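# Move coaster can onto turntable's orange spot

## Task

Lift the can off the coaster and set it upright on the orange mark of the turntable, without disturbing any of the cans already standing on the turntable.

## Robot and tools

Robot: two six-joint arms, left_arm and right_arm, each with a two-finger gripper whose fingers can fold. Joints from base outward: waist, shoulder, elbow (straight at 0, range -2.792 to 2.792 rad), forearm roll, wrist pitch, wrist roll (the others span -6.283 to 6.283 rad). Contact torque limits in N m: waist 302, shoulder 302, elbow 142, the three wrist joints 40 each; a held object's weight counts toward them.

Frames: the scene frame has its origin at table-top height, midway between the nominal bases, +z up, +x out over the table, left_arm toward +y (arm names do not match image sides). Calibrated bases: left_arm at (+0.092, +0.451, 0) m, quat_wxyz (+1.000, 0, 0, +0.017); right_arm at (+0.066, -0.605, 0) m, quat_wxyz (+1.000, 0, 0, 0). Each arm reports its hand pose, velocities and Hand target in its own base frame; the table and fixed cameras use the scene frame. Gripper axes: fingers point along +z, open and close along y. end_effector_position is the spot between closed pads; fingertips extend about 33 mm past it (9 mm when fully open). Reported poses may be off by a few centimetres, more at long reach.

The 18-number row (used by execute_actions and move): one flat list covering both arms, always all 18 values in [-1, 1]. Numbers 1-9 are left_arm: dx, dy, dz, rx, ry, rz, gripper position, force_limit, speed; numbers 10-18 are the same for right_arm. dx..rz are an offset, not a pose: measured from that arm's Hand target at the moment the action or move begins, along that arm's own base axes, turning about the Hand target's position. Scale: 1.0 = 0.6 m for dx/dy/dz and 180 degrees for the rotation vector rx/ry/rz. Every row in a list counts from the same start, not from the row before; but a fresh call starts from the new Hand target, so resending an offset moves further. All six pose values at 0 re-request the current Hand target. Gripper numbers are absolute commands: position +1 fully open (140 mm), about -0.8 pads touching, -1 closes until blocked; force_limit -1 to +1 (roughly 14 N to 58 N on parts up to 40 mm when closing slowly); speed -1 to +1 (about 30 to 250 mm/s). Faster closes squeeze much harder. To leave a gripper unchanged, resend its previous three values; a 0 is a real command. Each step the controller clips the commanded pose to within 70 mm and 16 degrees of the measured one.

execute_actions(actions, cameras): actions is a list of actions; each action is up to 15 rows, one per 1/30 s step, the last row repeating to fill 15 steps. An empty list returns images and full state. cameras: names from cam_head_left, cam_head_right, or ["all"]; [] for none.

move(target, speed, blend, stop_force, zero, blocking, cameras): target is one 18-number row or up to 15 rows, all offsets from the same starting Hand targets. speed is path top speed in m/s (0.002-2, default 0.25), one value or one per target. blend in m rounds corners in a list (0 = stop at each). stop_force, 10-80 N, ends an arm's path when it senses that much push along its travel; use it only slowly and with a small value, not when the gripper rotates, and omit it when backing away from contact. zero (default true) re-zeros the force reading first. blocking=false returns early (not allowed with stop_force). Paths are straight and do not avoid obstacles; avoid sweeping close past an arm's own base. The result adds a move: line: done, off_target, moving, held or fault, plus limits such as paced or held.

wait(seconds 0-10) lets time pass. stop brakes a running move. zoom_image(camera, region [x0,y0,x1,y1] pixels, at most 504x504) magnifies the latest image of cam_head_left or cam_head_right (672x504 each). finished_scene(scene) ends the current scene, irreversibly; give that scene's number.

Results: per arm, joint positions, torques, external torques, Flange force (gripper axes, includes held weight and error), end-effector pose and velocities, Hand target (next offsets count from it), Tool commands, position_measured (counts: 3 open, ~75 = 100 mm, 139 = 60 mm, 200 = 20 mm, 230 pads met), and object_status: 0 moving, 1 blocked while opening, 2 blocked while closing (a grip), 3 reached target or pads met. Confirm a grip by status 2. To grip harder, raise force_limit and nudge position (-1 to -0.98). A gripper often rests short of its Hand target; resend the gap as an offset.

Grip the can near the fingertip quarter of the pads; deeper grips may hold loosely or slip. Fingers pressed tip-first into the table fold silently. Cautions: a contact torque at a joint limit or a 144 N outside force stops that arm for 10 s; pushing past firm contact can trigger it. Do not let the arms touch each other, do not drop the can or let it fall far, do not knock other cans, and never leave anything off the table. Avoid long stretched poses or heavy holds that overheat motors (MOTOR HOT, then a long over-temperature stop). Loose objects may occasionally get nudged.

Each tool is called after "Request:" by a JSON object that holds its "op" and its "data".

## Session

Request:
{"op": "execute_actions", "data": {"actions": []}}

Scene clock: 0.00 s.
left_arm: end_effector_position=(+0.6933, -0.7337, +0.1331) position_measured=3 object_status=3 end_effector_quat_wxyz=(+0.008, +0.693, -0.701, +0.168) | right_arm: end_effector_position=(+0.4650, -0.1925, +0.1521) position_measured=3 object_status=3 end_effector_quat_wxyz=(+0.075, +0.969, +0.233, +0.043)
Joint positions: left_arm=[-0.849 0.652 1.282 0.004 0.87 2.302] | right_arm=[-0.418 -0.043 2.164 -0.087 0.862 0.732]
Joint velocities: within noise
Joint torques (N m): no reading
External joint torques (N m): no reading
Flange force (N): no reading
Hand target: left_arm +0.6933, -0.7337, +0.1331; +0.008, +0.693, -0.701, +0.168 | right_arm +0.4650, -0.1925, +0.1521; +0.075, +0.969, +0.233, +0.043
Tool commands: left_gripper/position=+1.0 left_gripper/force_limit=+1.0 left_gripper/speed=+1.0 right_gripper/position=+1.0 right_gripper/force_limit=+1.0 right_gripper/speed=+1.0

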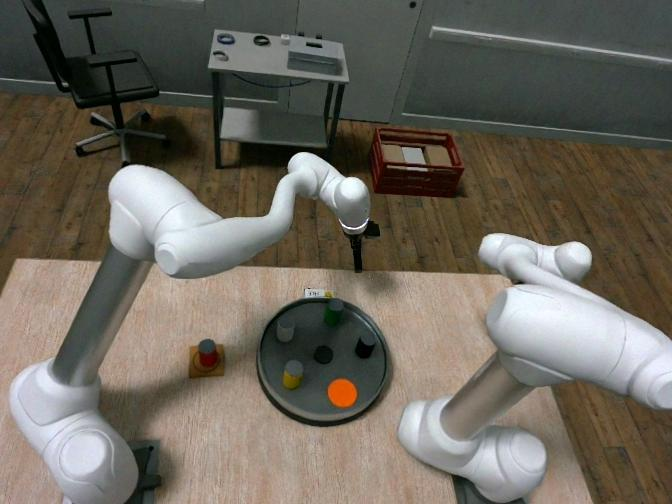

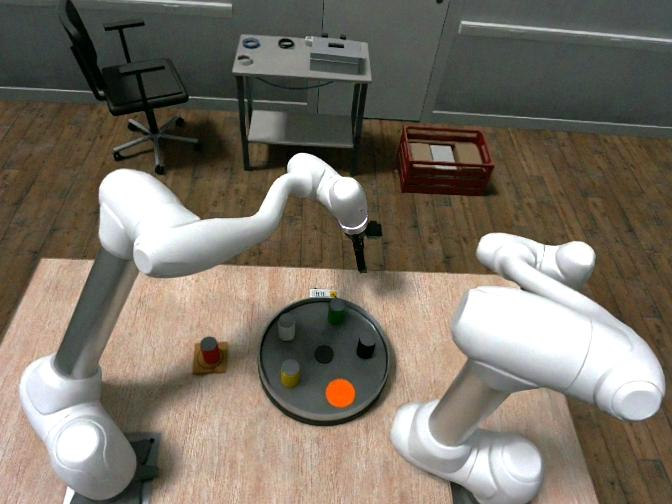

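Request:
{"op": "zoom_image", "data": {"camera": "cam_head_left", "region": [170, 270, 420, 440]}}

Request:
{"op": "zoom_image", "data": {"camera": "cam_head_right", "region": [0, 240, 504, 504]}}

Request:
{"op": "zoom_image", "data": {"camera": "cam_head_left", "region": [300, 140, 420, 300]}}

Scaled by 2.016 from the camera's 672x504 image, which has a finer 960x720 frame.

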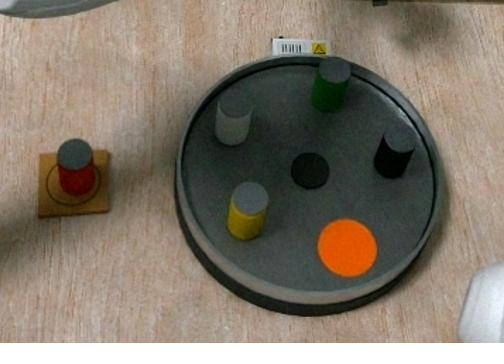

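Scaled by 1.000.

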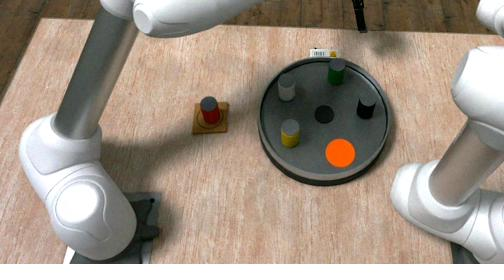

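Scaled by 3.150 from the camera's 672x504 image, which has a finer 960x720 frame.

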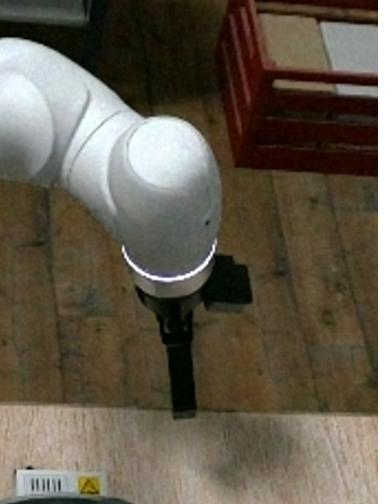

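Request:
{"op": "move", "data": {"target": [[-0.52,0.78,0.28,0.0797,0.0724,0.0036,1,1,1,0,0,0,0,0,0,1,1,1]], "cameras": ["all"]}}

Scene clock: 4.63 s.
left_arm: end_effector_position=(+0.3813, -0.2657, +0.3011) position_measured=3 object_status=3 end_effector_quat_wxyz=(+0.000, +0.707, -0.707, +0.000) | right_arm: end_effector_position=(+0.4650, -0.1925, +0.1521) position_measured=3 object_status=3 end_effector_quat_wxyz=(+0.075, +0.969, +0.233, +0.043)
Joint positions: left_arm=[-0.683 -0.128 1.94 0 1.33 2.458] | right_arm=[-0.418 -0.043 2.164 -0.087 0.862 0.732]
Joint torques (N m): left_arm=[-1.2 -29.52 -37.24 4.4 -0.14 -0.08] | right_arm=[-0.46 -34.28 -34.7 3.39 -0.93 0.52]
External joint torques (N m): left_arm=[1.23 1.74 -3.73 -0.23 0.11 0.08] | right_arm=[0.46 1.9 -2.16 0.18 0.39 -0.51]
Flange force (N): left_arm=[2.5 -8.6 -5.0] | right_arm=[4.3 5.1 -0.5]
Hand target: left_arm +0.3813, -0.2657, +0.3011; +0.000, +0.707, -0.707, +0.000 | right_arm +0.4650, -0.1925, +0.1521; +0.075, +0.969, +0.233, +0.043
Off the commanded pose: left_arm 0.000 m, 0 deg | right_arm 0.000 m, 0 deg.
move: done

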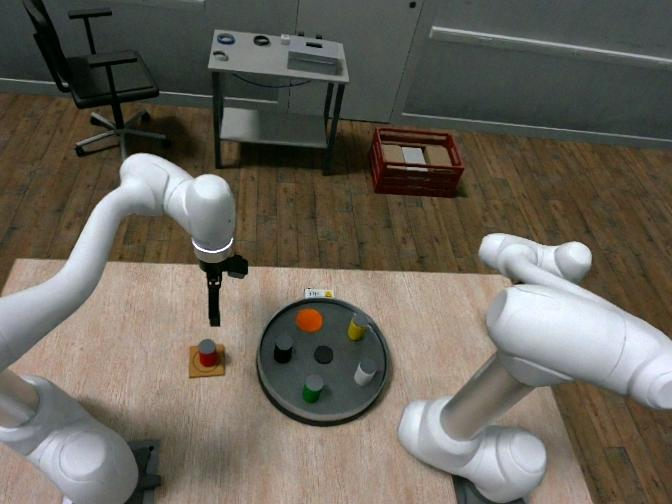

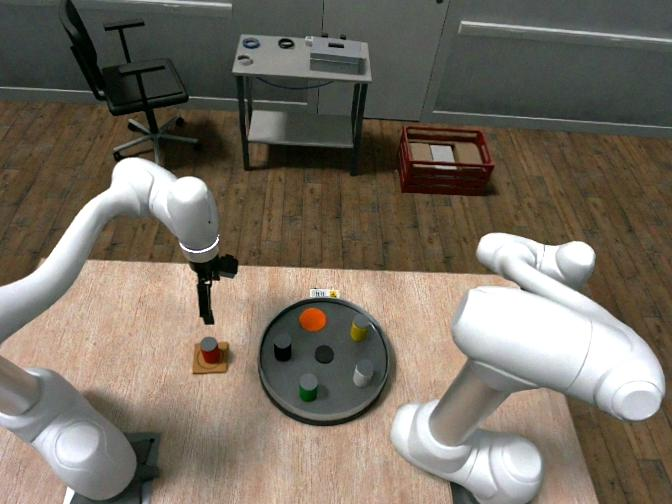

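Request:
{"op": "move", "data": {"target": [[-0.03,0.131,-0.16,0,0,0,1,1,1,0,0,0,0,0,0,1,1,1]], "cameras": ["all"]}}

Request:
{"op": "zoom_image", "data": {"camera": "cam_head_left", "region": [170, 260, 420, 440]}}

Request:
{"op": "zoom_image", "data": {"camera": "cam_head_right", "region": [170, 260, 420, 440]}}

Request:
{"op": "wait", "data": {"seconds": 1, "cameras": ["cam_head_left"]}}

Scene clock: 6.53 s.
left_arm: end_effector_position=(+0.3633, -0.1871, +0.2052) position_measured=3 object_status=3 end_effector_quat_wxyz=(+0.000, +0.707, -0.707, +0.000) | right_arm: end_effector_position=(+0.4650, -0.1925, +0.1521) position_measured=3 object_status=3 end_effector_quat_wxyz=(+0.075, +0.969, +0.233, +0.043)
Joint positions: left_arm=[-0.56 -0.168 2.155 0 1.155 2.581] | right_arm=[-0.418 -0.043 2.164 -0.087 0.862 0.732]
Joint torques (N m): left_arm=[-0.96 -22.63 -34.63 4.15 0.01 -0.08] | right_arm=[-0.69 -34.3 -34.8 3.42 -0.93 0.47]
External joint torques (N m): left_arm=[0.97 1.43 -3.98 -0.23 -0.05 0.08] | right_arm=[0.68 1.94 -2.08 0.15 0.37 -0.46]
Flange force (N): left_arm=[1.6 -8.6 -4.1] | right_arm=[4.8 4.6 -0.4]
Hand target: left_arm +0.3633, -0.1871, +0.2051; +0.000, +0.707, -0.707, +0.000 | right_arm +0.4650, -0.1925, +0.1521; +0.075, +0.969, +0.233, +0.043
Off the commanded pose: left_arm 0.000 m, 0 deg | right_arm 0.000 m, 0 deg.
move: done

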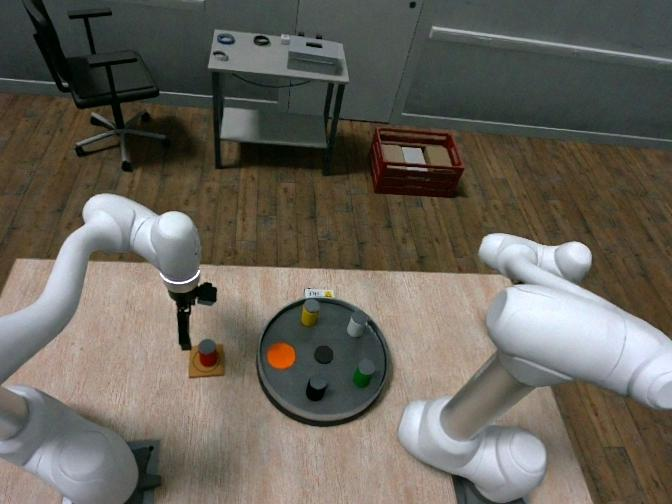

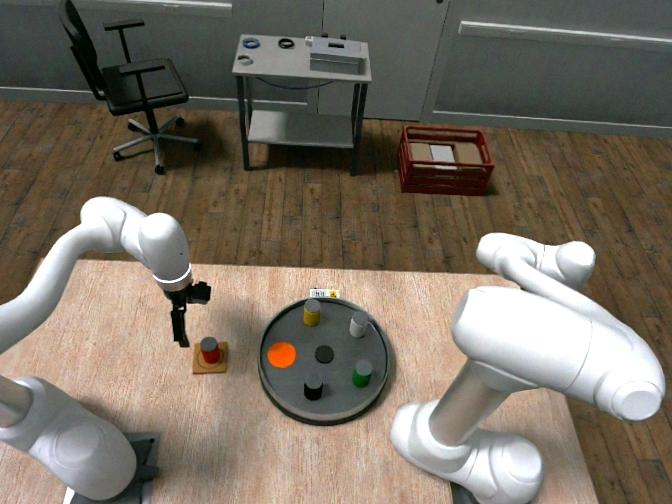

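Scaled by 2.016 from the camera's 672x504 image, which has a finer 960x720 frame.

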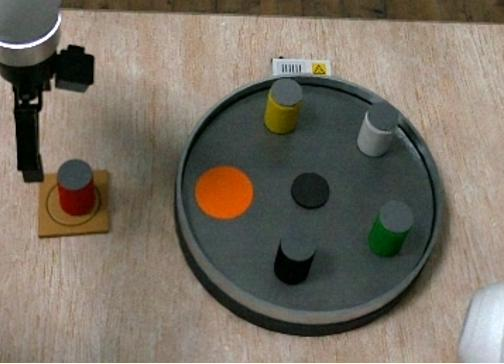

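Scaled by 2.016 from the camera's 672x504 image, which has a finer 960x720 frame.

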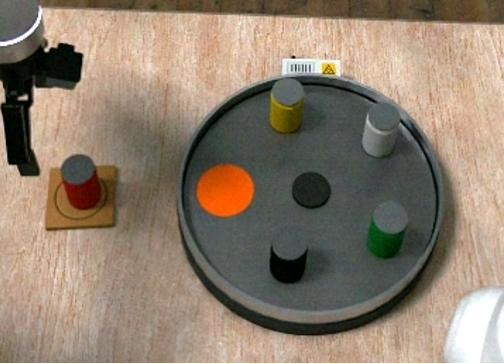

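Scene clock: 7.53 s.
left_arm: end_effector_position=(+0.3633, -0.1871, +0.2051) position_measured=3 object_status=3 end_effector_quat_wxyz=(+0.000, +0.707, -0.707, +0.000) | right_arm: end_effector_position=(+0.4650, -0.1925, +0.1521) position_measured=3 object_status=3 end_effector_quat_wxyz=(+0.075, +0.969, +0.233, +0.043)
Joint positions: left_arm=[-0.56 -0.168 2.155 0 1.155 2.581] | right_arm=[-0.418 -0.043 2.164 -0.087 0.862 0.732]
Joint torques (N m): left_arm=[-1.05 -22.77 -35.08 4.15 0.02 -0.08] | right_arm=[-0.54 -34 -34.49 3.45 -0.9 0.46]
External joint torques (N m): left_arm=[1.07 1.62 -3.49 -0.22 -0.05 0.08] | right_arm=[0.57 1.52 -2.37 0.12 0.36 -0.45]
Flange force (N): left_arm=[1.2 -8.5 -3.3] | right_arm=[4.4 4.7 -1.1]
Hand target: left_arm +0.3633, -0.1871, +0.2051; +0.000, +0.707, -0.707, +0.000 | right_arm +0.4650, -0.1925, +0.1521; +0.075, +0.969, +0.233, +0.043
Tool commands: left_gripper/position=+1.0 left_gripper/force_limit=+1.0 left_gripper/speed=+1.0 right_gripper/position=+1.0 right_gripper/force_limit=+1.0 right_gripper/speed=+1.0
Off the commanded pose: left_arm 0.000 m, 0 deg | right_arm 0.000 m, 0 deg.
wait: 1.00 s; at rest by 0.17 s
Images, in order (width x height): cam_head_left 672x504.

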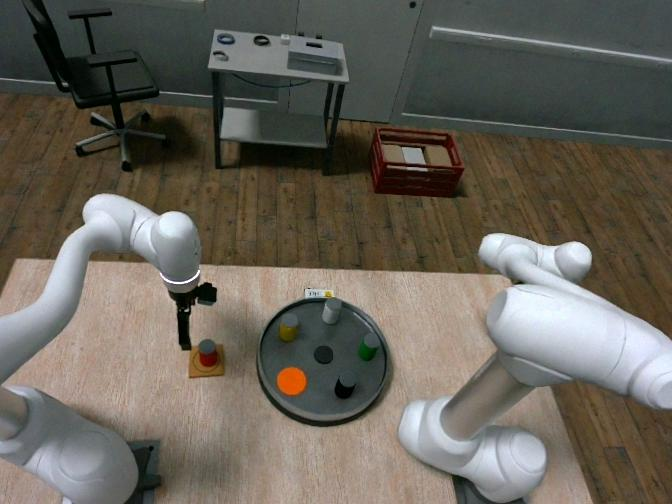

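Request:
{"op": "move", "data": {"target": [[0,-0.05,-0.08,0,0,0,1,1,1,0,0,0,0,0,0,1,1,1]], "cameras": ["all"]}}

Request:
{"op": "zoom_image", "data": {"camera": "cam_head_left", "region": [150, 290, 270, 410]}}

Request:
{"op": "zoom_image", "data": {"camera": "cam_head_right", "region": [150, 290, 270, 410]}}

Scene clock: 10.23 s.
left_arm: end_effector_position=(+0.3633, -0.2171, +0.1572) position_measured=3 object_status=3 end_effector_quat_wxyz=(+0.000, +0.707, -0.707, +0.000) | right_arm: end_effector_position=(+0.4650, -0.1925, +0.1521) position_measured=3 object_status=3 end_effector_quat_wxyz=(+0.075, +0.969, +0.233, +0.043)
Joint positions: left_arm=[-0.62 -0.1 2.195 0 1.048 2.521] | right_arm=[-0.418 -0.043 2.164 -0.087 0.862 0.732]
Joint torques (N m): left_arm=[-1 -27.62 -33.32 3.9 0.02 -0.03] | right_arm=[-0.32 -34.1 -34.58 3.38 -0.91 0.55]
External joint torques (N m): left_arm=[0.94 1.65 -3.17 -0.2 -0.05 0.03] | right_arm=[0.32 1.76 -2.2 0.18 0.37 -0.54]
Flange force (N): left_arm=[2.0 -7.9 -2.0] | right_arm=[3.9 5.2 -0.6]
Hand target: left_arm +0.3633, -0.2171, +0.1571; +0.000, +0.707, -0.707, +0.000 | right_arm +0.4650, -0.1925, +0.1521; +0.075, +0.969, +0.233, +0.043
Off the commanded pose: left_arm 0.000 m, 0 deg | right_arm 0.000 m, 0 deg.
move: done

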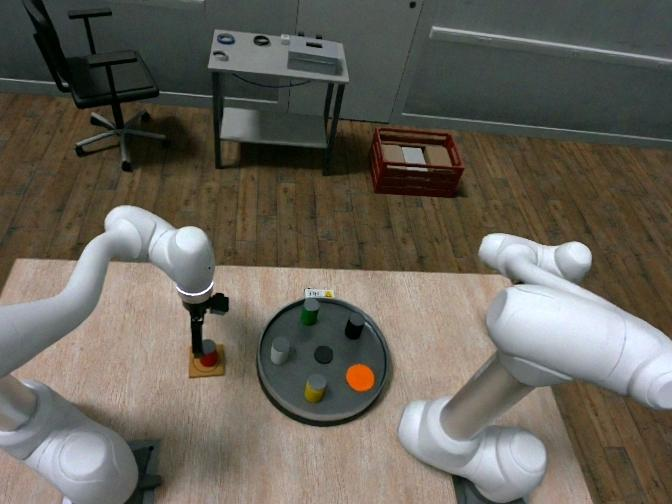

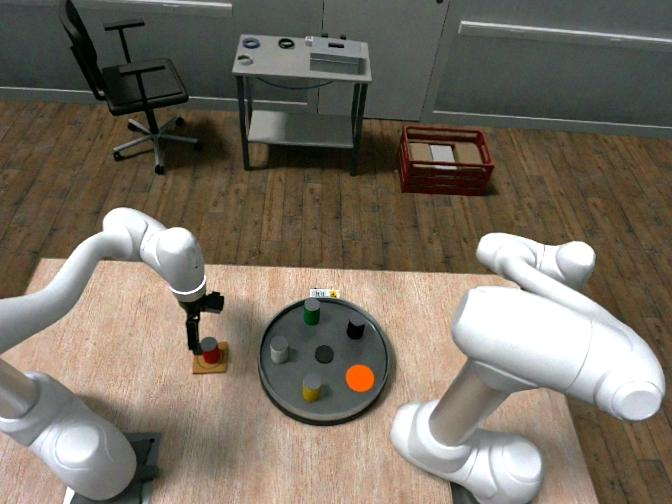

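Scaled by 4.200 from the camera's 672x504 image, which has a finer 960x720 frame.

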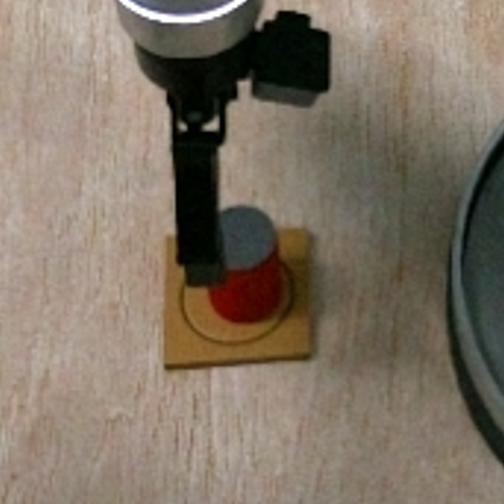

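Scaled by 4.200 from the camera's 672x504 image, which has a finer 960x720 frame.

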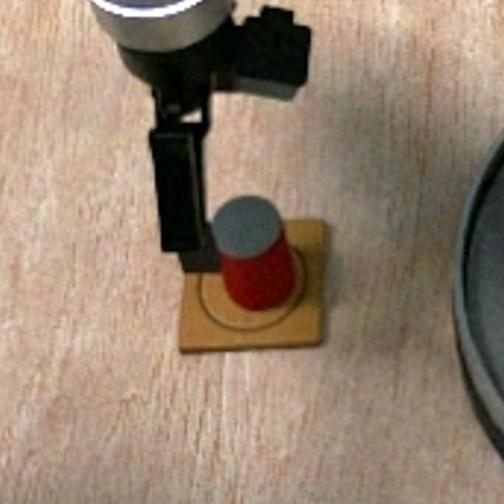

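Request:
{"op": "move", "data": {"target": [[-0.006,-0.01,-0.05,0,0,0,1,1,1,0,0,0,0,0,0,1,1,1]], "speed": 0.1, "cameras": ["all"]}}

Request:
{"op": "zoom_image", "data": {"camera": "cam_head_left", "region": [150, 290, 270, 410]}}

Request:
{"op": "zoom_image", "data": {"camera": "cam_head_right", "region": [150, 290, 270, 410]}}

Scene clock: 11.43 s.
left_arm: end_effector_position=(+0.3597, -0.2231, +0.1272) position_measured=3 object_status=3 end_effector_quat_wxyz=(+0.000, +0.707, -0.707, +0.000) | right_arm: end_effector_position=(+0.4650, -0.1925, +0.1521) position_measured=3 object_status=3 end_effector_quat_wxyz=(+0.075, +0.969, +0.233, +0.043)
Joint positions: left_arm=[-0.637 -0.068 2.23 0 0.981 2.504] | right_arm=[-0.418 -0.043 2.164 -0.087 0.862 0.732]
Joint torques (N m): left_arm=[-0.97 -29.56 -31.47 3.74 0.04 -0.08] | right_arm=[-0.96 -34.1 -34.81 3.37 -0.96 0.52]
External joint torques (N m): left_arm=[0.98 1.61 -3.55 -0.18 -0.08 0.08] | right_arm=[0.97 1.54 -2.23 0.21 0.4 -0.51]
Flange force (N): left_arm=[2.3 -8.5 -2.0] | right_arm=[4.9 4.1 -1.1]
Hand target: left_arm +0.3597, -0.2231, +0.1271; +0.000, +0.707, -0.707, +0.000 | right_arm +0.4650, -0.1925, +0.1521; +0.075, +0.969, +0.233, +0.043
Off the commanded pose: left_arm 0.000 m, 0 deg | right_arm 0.000 m, 0 deg.
move: done

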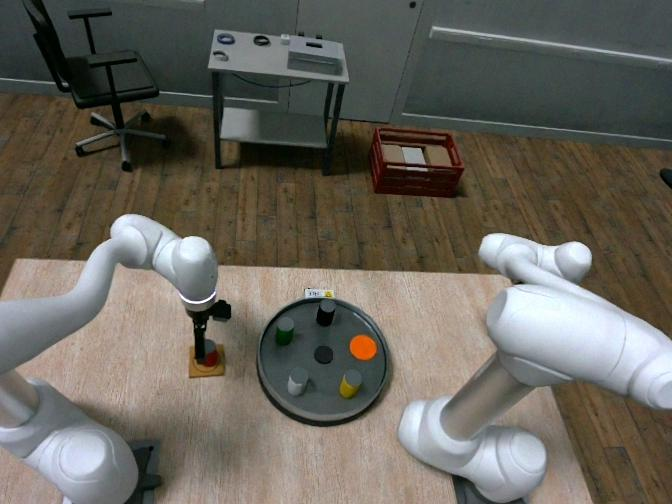

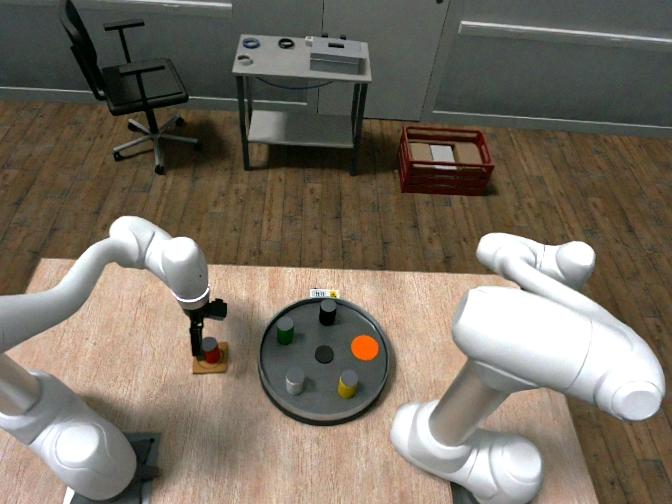

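Scaled by 4.200 from the camera's 672x504 image, which has a finer 960x720 frame.

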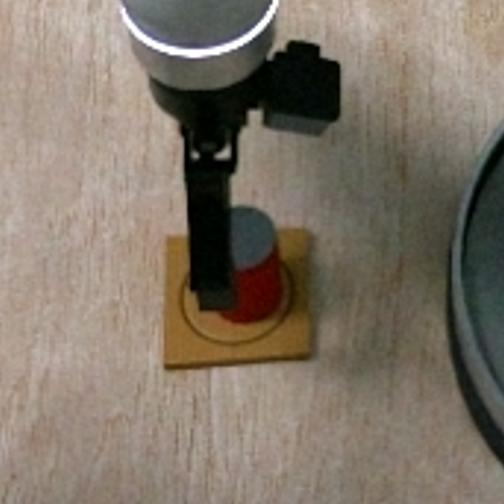

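Scaled by 4.200 from the camera's 672x504 image, which has a finer 960x720 frame.

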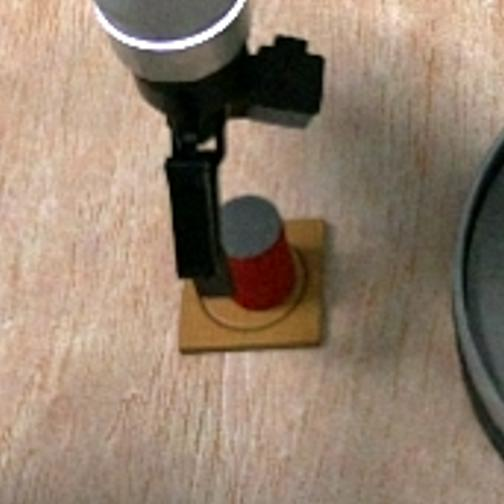

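Request:
{"op": "move", "data": {"target": [[0,-0.008,-0.038,0,0,0,1,-0.3,-1,0,0,0,0,0,0,1,1,1],[0,-0.008,-0.038,0,0,0,-1,-0.3,-1,0,0,0,0,0,0,1,1,1]], "speed": 0.1, "cameras": ["all"]}}

Request:
{"op": "zoom_image", "data": {"camera": "cam_head_left", "region": [150, 290, 270, 410]}}

Request:
{"op": "zoom_image", "data": {"camera": "cam_head_right", "region": [150, 290, 270, 410]}}

Scene clock: 16.07 s.
left_arm: end_effector_position=(+0.3597, -0.2279, +0.1043) position_measured=152 object_status=0 end_effector_quat_wxyz=(+0.000, +0.707, -0.707, +0.000) | right_arm: end_effector_position=(+0.4650, -0.1925, +0.1521) position_measured=3 object_status=3 end_effector_quat_wxyz=(+0.075, +0.969, +0.233, +0.043)
Joint positions: left_arm=[-0.646 -0.037 2.25 0 0.929 2.495] | right_arm=[-0.418 -0.043 2.164 -0.087 0.862 0.732]
Joint torques (N m): left_arm=[-1.3 -26.85 -25.82 3.57 -0.16 -0.06] | right_arm=[-0.5 -34.07 -34.66 3.39 -0.86 0.55]
External joint torques (N m): left_arm=[1.3 -3.14 -7.95 -0.14 0.13 0.06] | right_arm=[0.5 1.71 -2.09 0.17 0.32 -0.54]
Flange force (N): left_arm=[1.4 -8.1 -12.6] | right_arm=[4.0 4.7 -0.5]
Hand target: left_arm +0.3597, -0.2279, +0.1043; +0.000, +0.707, -0.707, +0.000 | right_arm +0.4650, -0.1925, +0.1521; +0.075, +0.969, +0.233, +0.043
Off the commanded pose: left_arm 0.000 m, 0 deg | right_arm 0.000 m, 0 deg.
move: done

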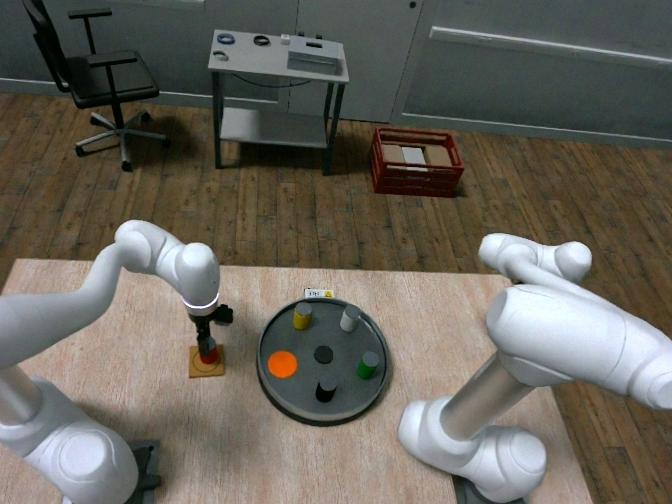

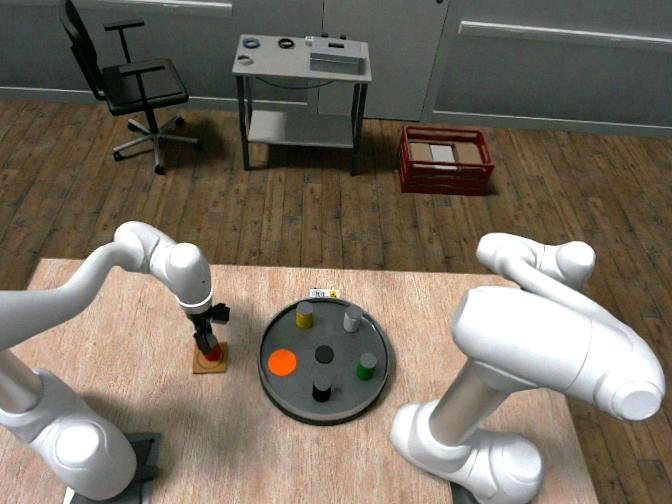

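Scaled by 4.200 from the camera's 672x504 image, which has a finer 960x720 frame.

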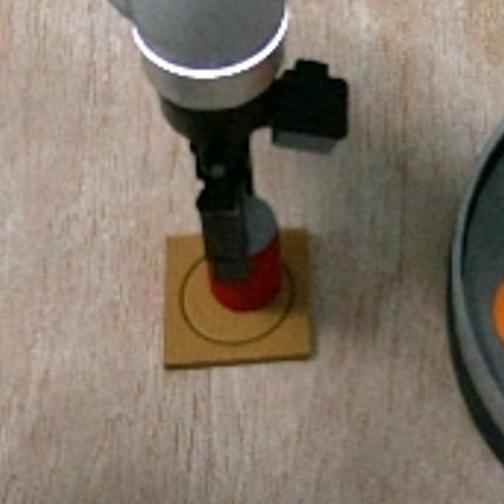

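Scaled by 4.200 from the camera's 672x504 image, which has a finer 960x720 frame.

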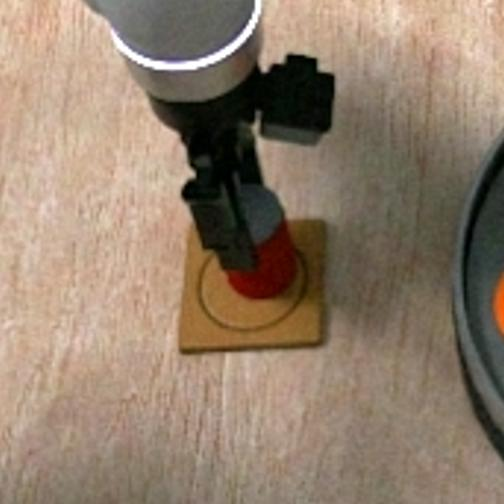

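Request:
{"op": "move", "data": {"target": [[0,0,0.05,0,0,0,-1,-0.3,-1,0,0,0,0,0,0,1,1,1],[0.007,-0.505,0.25,0,0,0,-1,-0.3,-1,0,0,0,0,0,0,1,1,1]], "speed": [0.08,0.2], "blend": [0.02,0], "cameras": ["all"]}}

Request:
{"op": "zoom_image", "data": {"camera": "cam_head_left", "region": [230, 260, 410, 440]}}

Request:
{"op": "zoom_image", "data": {"camera": "cam_head_right", "region": [230, 260, 410, 440]}}

Scene clock: 20.27 s.
left_arm: end_effector_position=(+0.3639, -0.5309, +0.2544) position_measured=152 object_status=2 end_effector_quat_wxyz=(+0.000, +0.707, -0.707, +0.000) | right_arm: end_effector_position=(+0.4650, -0.1925, +0.1521) position_measured=3 object_status=3 end_effector_quat_wxyz=(+0.075, +0.969, +0.233, +0.043)
Joint positions: left_arm=[-1.024 0.182 1.708 0 1.252 2.118] | right_arm=[-0.418 -0.043 2.164 -0.087 0.862 0.732]
Joint torques (N m): left_arm=[-0.94 -63.49 -36.99 4.29 -0.03 -0.07] | right_arm=[-0.44 -34.02 -34.62 3.33 -0.93 0.52]
External joint torques (N m): left_arm=[0.9 4.77 -2.97 -0.22 -0.01 0.07] | right_arm=[0.48 1.56 -2.1 0.22 0.4 -0.52]
Flange force (N): left_arm=[9.9 -8.6 -1.3] | right_arm=[3.9 4.6 -0.9]
Hand target: left_arm +0.3639, -0.5309, +0.2543; +0.000, +0.707, -0.707, +0.000 | right_arm +0.4650, -0.1925, +0.1521; +0.075, +0.969, +0.233, +0.043
Off the commanded pose: left_arm 0.000 m, 0 deg | right_arm 0.000 m, 0 deg.
move: done; blend cut to 0.015 m at target 1

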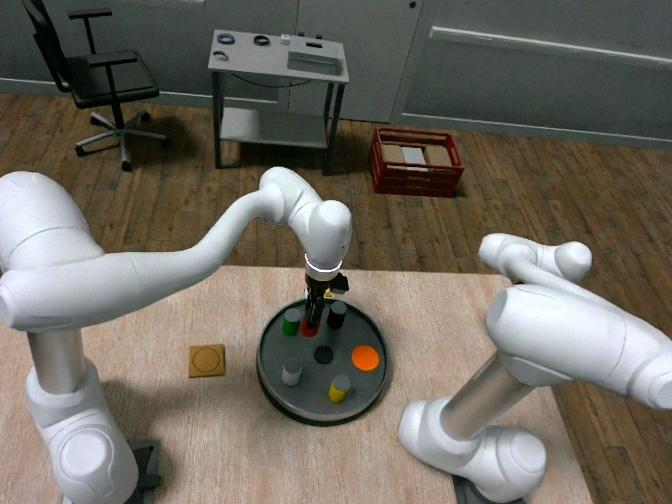

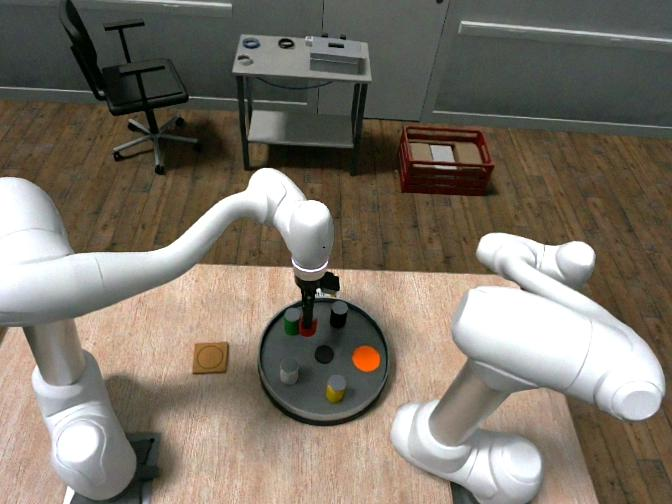

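Scaled by 2.800 from the camera's 672x504 image, which has a finer 960x720 frame.

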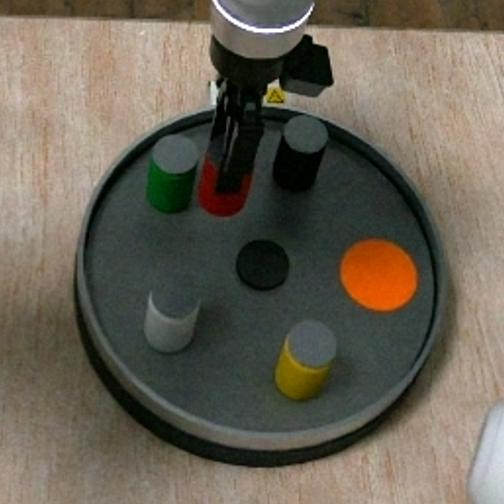

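Scaled by 2.800 from the camera's 672x504 image, which has a finer 960x720 frame.

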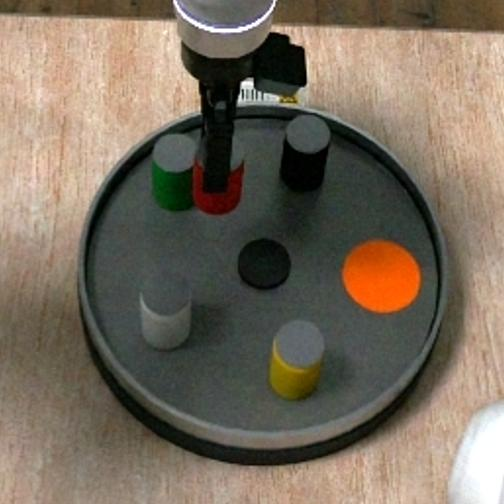

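Request:
{"op": "move", "data": {"target": [0,0,-0.165,0,0,0,-1,-0.3,-1,0,0,0,0,0,0,1,1,1], "speed": 0.15}}

Request:
{"op": "move", "data": {"target": [0,0,-0.1,0,0,0,-1,-0.3,-1,0,0,0,0,0,0,1,1,1], "speed": 0.015, "stop_force": 10}}

Request:
{"op": "move", "data": {"target": [0,0,0.22,0,0,0,-1,-0.3,-1,0,0,0,0,0,0,1,1,1], "speed": 0.15, "cameras": ["all"]}}

Scene clock: 22.57 s.
left_arm: end_effector_position=(+0.3638, -0.5309, +0.1553) position_measured=152 object_status=2 end_effector_quat_wxyz=(+0.000, +0.707, -0.707, +0.000) | right_arm: end_effector_position=(+0.4650, -0.1925, +0.1521) position_measured=3 object_status=3 end_effector_quat_wxyz=(+0.075, +0.969, +0.233, +0.043)
Joint positions: left_arm=[-1.024 0.246 1.82 0 1.076 2.118] | right_arm=[-0.418 -0.043 2.164 -0.087 0.862 0.732]
Joint torques (N m): left_arm=[-0.98 -66.51 -34.49 4 0.01 -0.08] | right_arm=[-0.52 -34.03 -34.52 3.38 -0.95 0.55]
External joint torques (N m): left_arm=[1.01 4 -2.64 -0.21 -0.05 0.08] | right_arm=[0.51 1.81 -2.14 0.17 0.42 -0.54]
Flange force (N): left_arm=[8.1 -7.6 0.6] | right_arm=[4.2 4.9 -0.6]
Hand target: left_arm +0.3639, -0.5309, +0.1553; +0.000, +0.707, -0.707, +0.000 | right_arm +0.4650, -0.1925, +0.1521; +0.075, +0.969, +0.233, +0.043
Off the commanded pose: left_arm 0.000 m, 0 deg | right_arm 0.000 m, 0 deg.
move: done

Scene clock: 23.83 s.
left_arm: end_effector_position=(+0.3639, -0.5310, +0.1450) position_measured=152 object_status=2 end_effector_quat_wxyz=(+0.000, +0.707, -0.707, +0.000) | right_arm: end_effector_position=(+0.4650, -0.1925, +0.1521) position_measured=3 object_status=3 end_effector_quat_wxyz=(+0.075, +0.969, +0.233, +0.043)
Joint positions: left_arm=[-1.024 0.255 1.83 0 1.057 2.118] | right_arm=[-0.418 -0.043 2.164 -0.087 0.862 0.732]
Joint torques (N m): left_arm=[-0.44 -59.8 -30.1 4.28 -0.75 -0.07] | right_arm=[-0.71 -33.84 -34.68 3.42 -0.88 0.52]
External joint torques (N m): left_arm=[0.42 -3.07 -6.63 -0.54 0.7 0.07] | right_arm=[0.69 1.49 -2.23 0.15 0.33 -0.51]
Flange force (N): left_arm=[6.7 -5.5 -10.2] | right_arm=[4.4 4.4 -0.9]
Hand target: left_arm +0.3639, -0.5310, +0.1450; +0.000, +0.707, -0.707, +0.000 (not the last commanded pose) | right_arm +0.4650, -0.1925, +0.1521; +0.075, +0.969, +0.233, +0.043
Off the commanded pose: left_arm 0.050 m, 0 deg | right_arm 0.000 m, 0 deg.
move: contact (left_arm)

Scene clock: 25.03 s.
left_arm: end_effector_position=(+0.3639, -0.5309, +0.2770) position_measured=152 object_status=2 end_effector_quat_wxyz=(+0.000, +0.707, -0.707, +0.000) | right_arm: end_effector_position=(+0.4650, -0.1925, +0.1521) position_measured=3 object_status=3 end_effector_quat_wxyz=(+0.075, +0.969, +0.233, +0.043)
Joint positions: left_arm=[-1.024 0.171 1.679 0 1.292 2.118] | right_arm=[-0.418 -0.043 2.164 -0.087 0.862 0.732]
Joint torques (N m): left_arm=[-1.16 -62.32 -37.82 4.33 -0.03 -0.06] | right_arm=[-0.34 -34.02 -34.47 3.36 -0.93 0.5]
External joint torques (N m): left_arm=[1.21 4.17 -2.68 -0.2 -0.01 0.06] | right_arm=[0.34 1.67 -2.37 0.21 0.38 -0.49]
Flange force (N): left_arm=[8.5 -8.2 -1.7] | right_arm=[4.1 5.2 -0.9]
Hand target: left_arm +0.3639, -0.5310, +0.2770; +0.000, +0.707, -0.707, +0.000 | right_arm +0.4650, -0.1925, +0.1521; +0.075, +0.969, +0.233, +0.043
Off the commanded pose: left_arm 0.000 m, 0 deg | right_arm 0.000 m, 0 deg.
move: done

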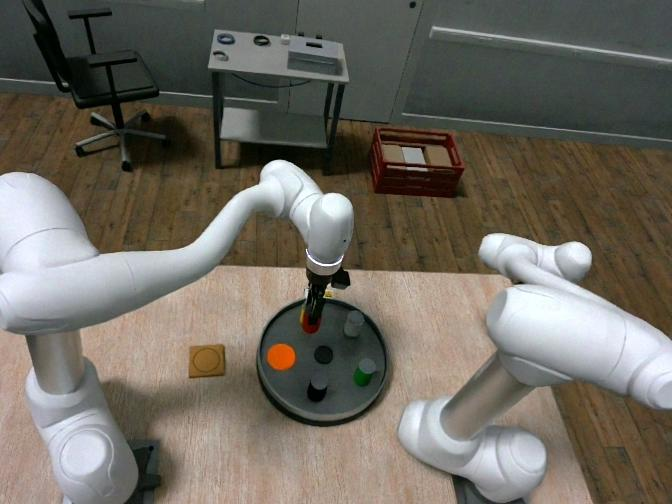

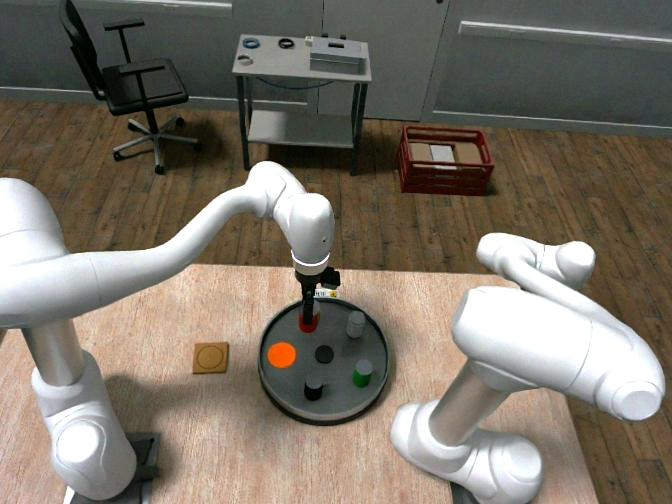

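Request:
{"op": "move", "data": {"target": [-0.2375,-0.0903,-0.02,0,0,0,-1,-0.3,-1,0,0,0,0,0,0,1,1,1], "speed": 0.2, "cameras": ["all"]}}

Request:
{"op": "zoom_image", "data": {"camera": "cam_head_left", "region": [230, 280, 410, 460]}}

Request:
{"op": "zoom_image", "data": {"camera": "cam_head_right", "region": [230, 280, 410, 460]}}

Scene clock: 26.70 s.
left_arm: end_effector_position=(+0.2214, -0.5851, +0.2650) position_measured=152 object_status=2 end_effector_quat_wxyz=(+0.000, +0.707, -0.707, +0.000) | right_arm: end_effector_position=(+0.4650, -0.1925, +0.1521) position_measured=3 object_status=3 end_effector_quat_wxyz=(+0.075, +0.969, +0.233, +0.043)
Joint positions: left_arm=[-1.264 0.148 1.728 0 1.266 1.877] | right_arm=[-0.418 -0.043 2.164 -0.087 0.862 0.732]
Joint torques (N m): left_arm=[-0.77 -59.3 -37.45 4.36 0 -0.06] | right_arm=[-0.35 -34.1 -34.66 3.38 -0.85 0.53]
External joint torques (N m): left_arm=[0.8 3.58 -2.82 -0.25 -0.06 0.06] | right_arm=[0.37 1.66 -2.15 0.18 0.3 -0.52]
Flange force (N): left_arm=[9.6 -5.1 -1.8] | right_arm=[3.8 4.9 -0.6]
Hand target: left_arm +0.2214, -0.5852, +0.2650; +0.000, +0.707, -0.707, +0.000 | right_arm +0.4650, -0.1925, +0.1521; +0.075, +0.969, +0.233, +0.043
Off the commanded pose: left_arm 0.000 m, 0 deg | right_arm 0.000 m, 0 deg.
move: done

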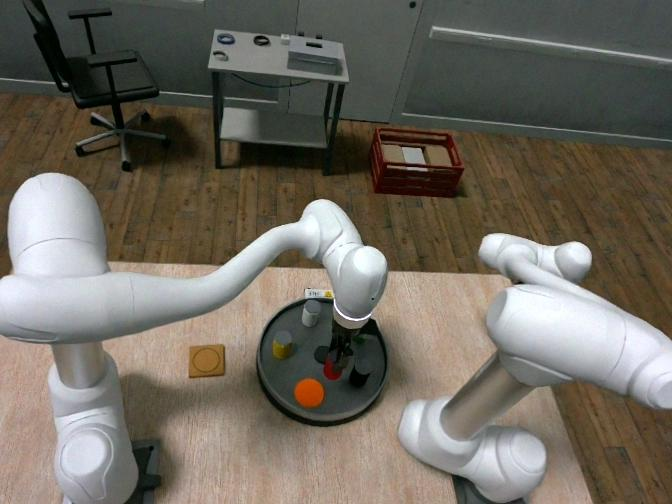

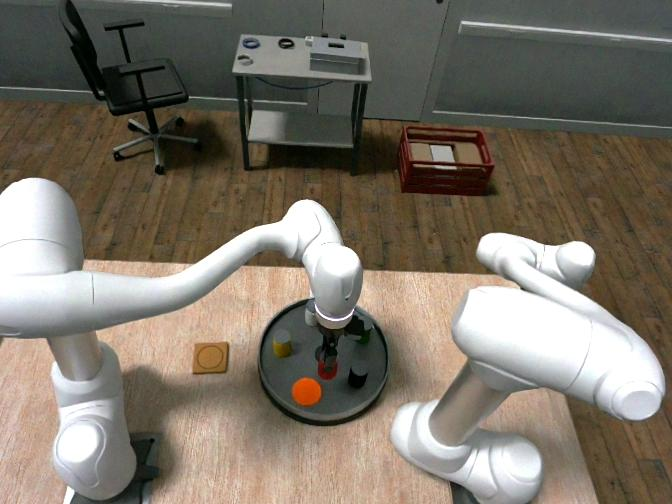

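Scaled by 2.800 from the camera's 672x504 image, which has a finer 960x720 frame.

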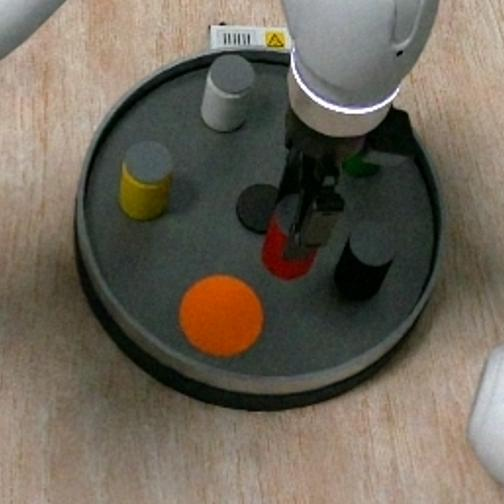

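Scaled by 2.800 from the camera's 672x504 image, which has a finer 960x720 frame.

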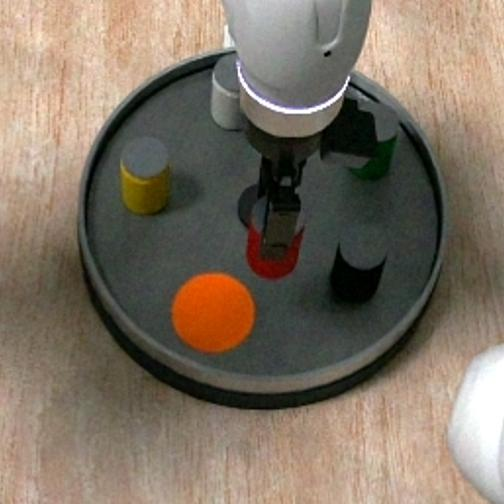

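Request:
{"op": "move", "data": {"target": [-0.0247,0.0108,-0.022,0,0,0,-1,-0.3,-1,0,0,0,0,0,0,1,1,1], "speed": 0.1}}

Request:
{"op": "wait", "data": {"seconds": 0.2}}

Scene clock: 29.40 s.
left_arm: end_effector_position=(+0.2066, -0.5787, +0.2518) position_measured=152 object_status=2 end_effector_quat_wxyz=(+0.000, +0.707, -0.707, +0.000) | right_arm: end_effector_position=(+0.4650, -0.1925, +0.1521) position_measured=3 object_status=3 end_effector_quat_wxyz=(+0.075, +0.969, +0.233, +0.043)
Joint positions: left_arm=[-1.284 0.138 1.765 0 1.239 1.858] | right_arm=[-0.418 -0.043 2.164 -0.087 0.862 0.732]
Joint torques (N m): left_arm=[-0.89 -58.15 -37.37 4.29 0 -0.04] | right_arm=[-0.41 -33.89 -34.55 3.4 -0.91 0.55]
External joint torques (N m): left_arm=[0.94 4.06 -2.51 -0.21 -0.05 0.04] | right_arm=[0.41 1.58 -2.26 0.16 0.37 -0.54]
Flange force (N): left_arm=[9.7 -5.2 -0.9] | right_arm=[3.9 5.0 -0.9]
Hand target: left_arm +0.2066, -0.5787, +0.2518; +0.000, +0.707, -0.707, +0.000 | right_arm +0.4650, -0.1925, +0.1521; +0.075, +0.969, +0.233, +0.043
Off the commanded pose: left_arm 0.000 m, 0 deg | right_arm 0.000 m, 0 deg.
move: done

Scene clock: 29.60 s.
left_arm: end_effector_position=(+0.2066, -0.5787, +0.2518) position_measured=152 object_status=2 end_effector_quat_wxyz=(+0.000, +0.707, -0.707, +0.000) | right_arm: end_effector_position=(+0.4650, -0.1925, +0.1521) position_measured=3 object_status=3 end_effector_quat_wxyz=(+0.075, +0.969, +0.233, +0.043)
Joint positions: left_arm=[-1.284 0.138 1.765 0 1.239 1.858] | right_arm=[-0.418 -0.043 2.164 -0.087 0.862 0.732]
Joint torques (N m): left_arm=[-0.97 -57.85 -37.27 4.34 0.01 -0.09] | right_arm=[-0.55 -33.86 -34.77 3.33 -0.95 0.52]
External joint torques (N m): left_arm=[0.96 3.59 -2.64 -0.25 -0.06 0.09] | right_arm=[0.57 1.26 -2.23 0.25 0.39 -0.52]
Flange force (N): left_arm=[9.3 -5.1 -1.3] | right_arm=[3.8 4.4 -1.4]
Hand target: left_arm +0.2066, -0.5787, +0.2518; +0.000, +0.707, -0.707, +0.000 | right_arm +0.4650, -0.1925, +0.1521; +0.075, +0.969, +0.233, +0.043
Tool commands: left_gripper/position=-1.0 left_gripper/force_limit=-0.3 left_gripper/speed=-1.0 right_gripper/position=+1.0 right_gripper/force_limit=+1.0 right_gripper/speed=+1.0
Off the commanded pose: left_arm 0.000 m, 0 deg | right_arm 0.000 m, 0 deg.
wait: 0.20 s; at rest by 0.17 s

Request:
{"op": "wait", "data": {"seconds": 6.75, "cameras": ["all"]}}

Request:
{"op": "zoom_image", "data": {"camera": "cam_head_left", "region": [260, 310, 400, 450]}}

Request:
{"op": "zoom_image", "data": {"camera": "cam_head_right", "region": [260, 310, 400, 450]}}

Scene clock: 36.53 s.
left_arm: end_effector_position=(+0.2066, -0.5787, +0.2518) position_measured=152 object_status=2 end_effector_quat_wxyz=(+0.000, +0.707, -0.707, +0.000) | right_arm: end_effector_position=(+0.4650, -0.1925, +0.1521) position_measured=3 object_status=3 end_effector_quat_wxyz=(+0.075, +0.969, +0.233, +0.043)
Joint positions: left_arm=[-1.284 0.138 1.765 0 1.239 1.858] | right_arm=[-0.418 -0.043 2.164 -0.087 0.862 0.732]
Joint torques (N m): left_arm=[-1.07 -58.03 -37.13 4.3 0 -0.05] | right_arm=[-0.09 -34.18 -34.59 3.36 -0.83 0.47]
External joint torques (N m): left_arm=[1.06 3.98 -2.72 -0.22 -0.05 0.05] | right_arm=[0.08 1.89 -2.26 0.2 0.28 -0.46]
Flange force (N): left_arm=[9.9 -5.5 -1.2] | right_arm=[3.8 5.6 -0.3]
Hand target: left_arm +0.2066, -0.5787, +0.2518; +0.000, +0.707, -0.707, +0.000 | right_arm +0.4650, -0.1925, +0.1521; +0.075, +0.969, +0.233, +0.043
Tool commands: left_gripper/position=-1.0 left_gripper/force_limit=-0.3 left_gripper/speed=-1.0 right_gripper/position=+1.0 right_gripper/force_limit=+1.0 right_gripper/speed=+1.0
Off the commanded pose: left_arm 0.000 m, 0 deg | right_arm 0.000 m, 0 deg.
wait: 6.77 s; at rest from the start

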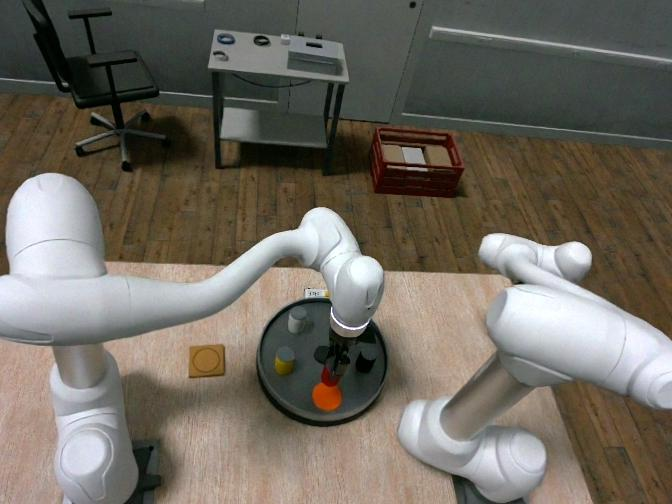

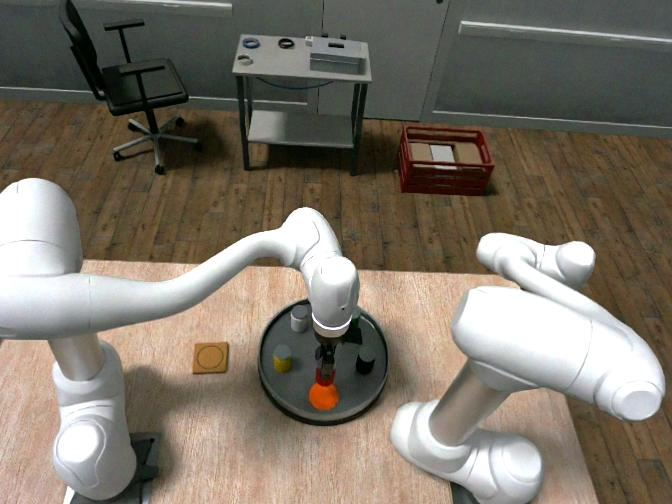

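Scaled by 3.600 from the camera's 672x504 image, which has a finer 960x720 frame.

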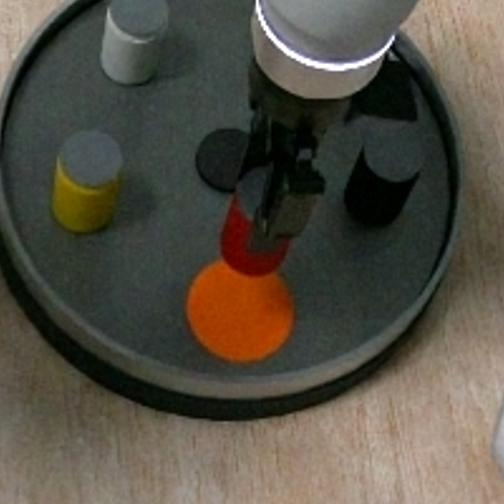

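Scaled by 3.600 from the camera's 672x504 image, which has a finer 960x720 frame.

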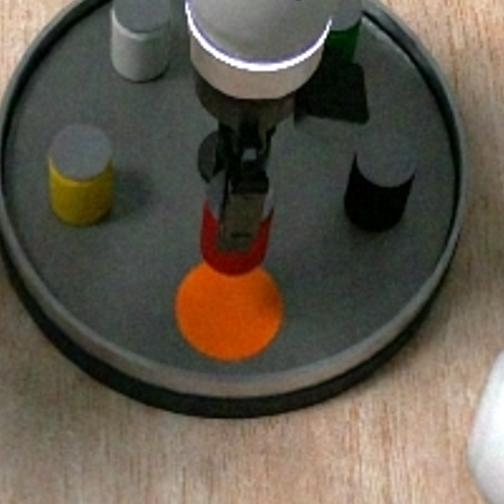

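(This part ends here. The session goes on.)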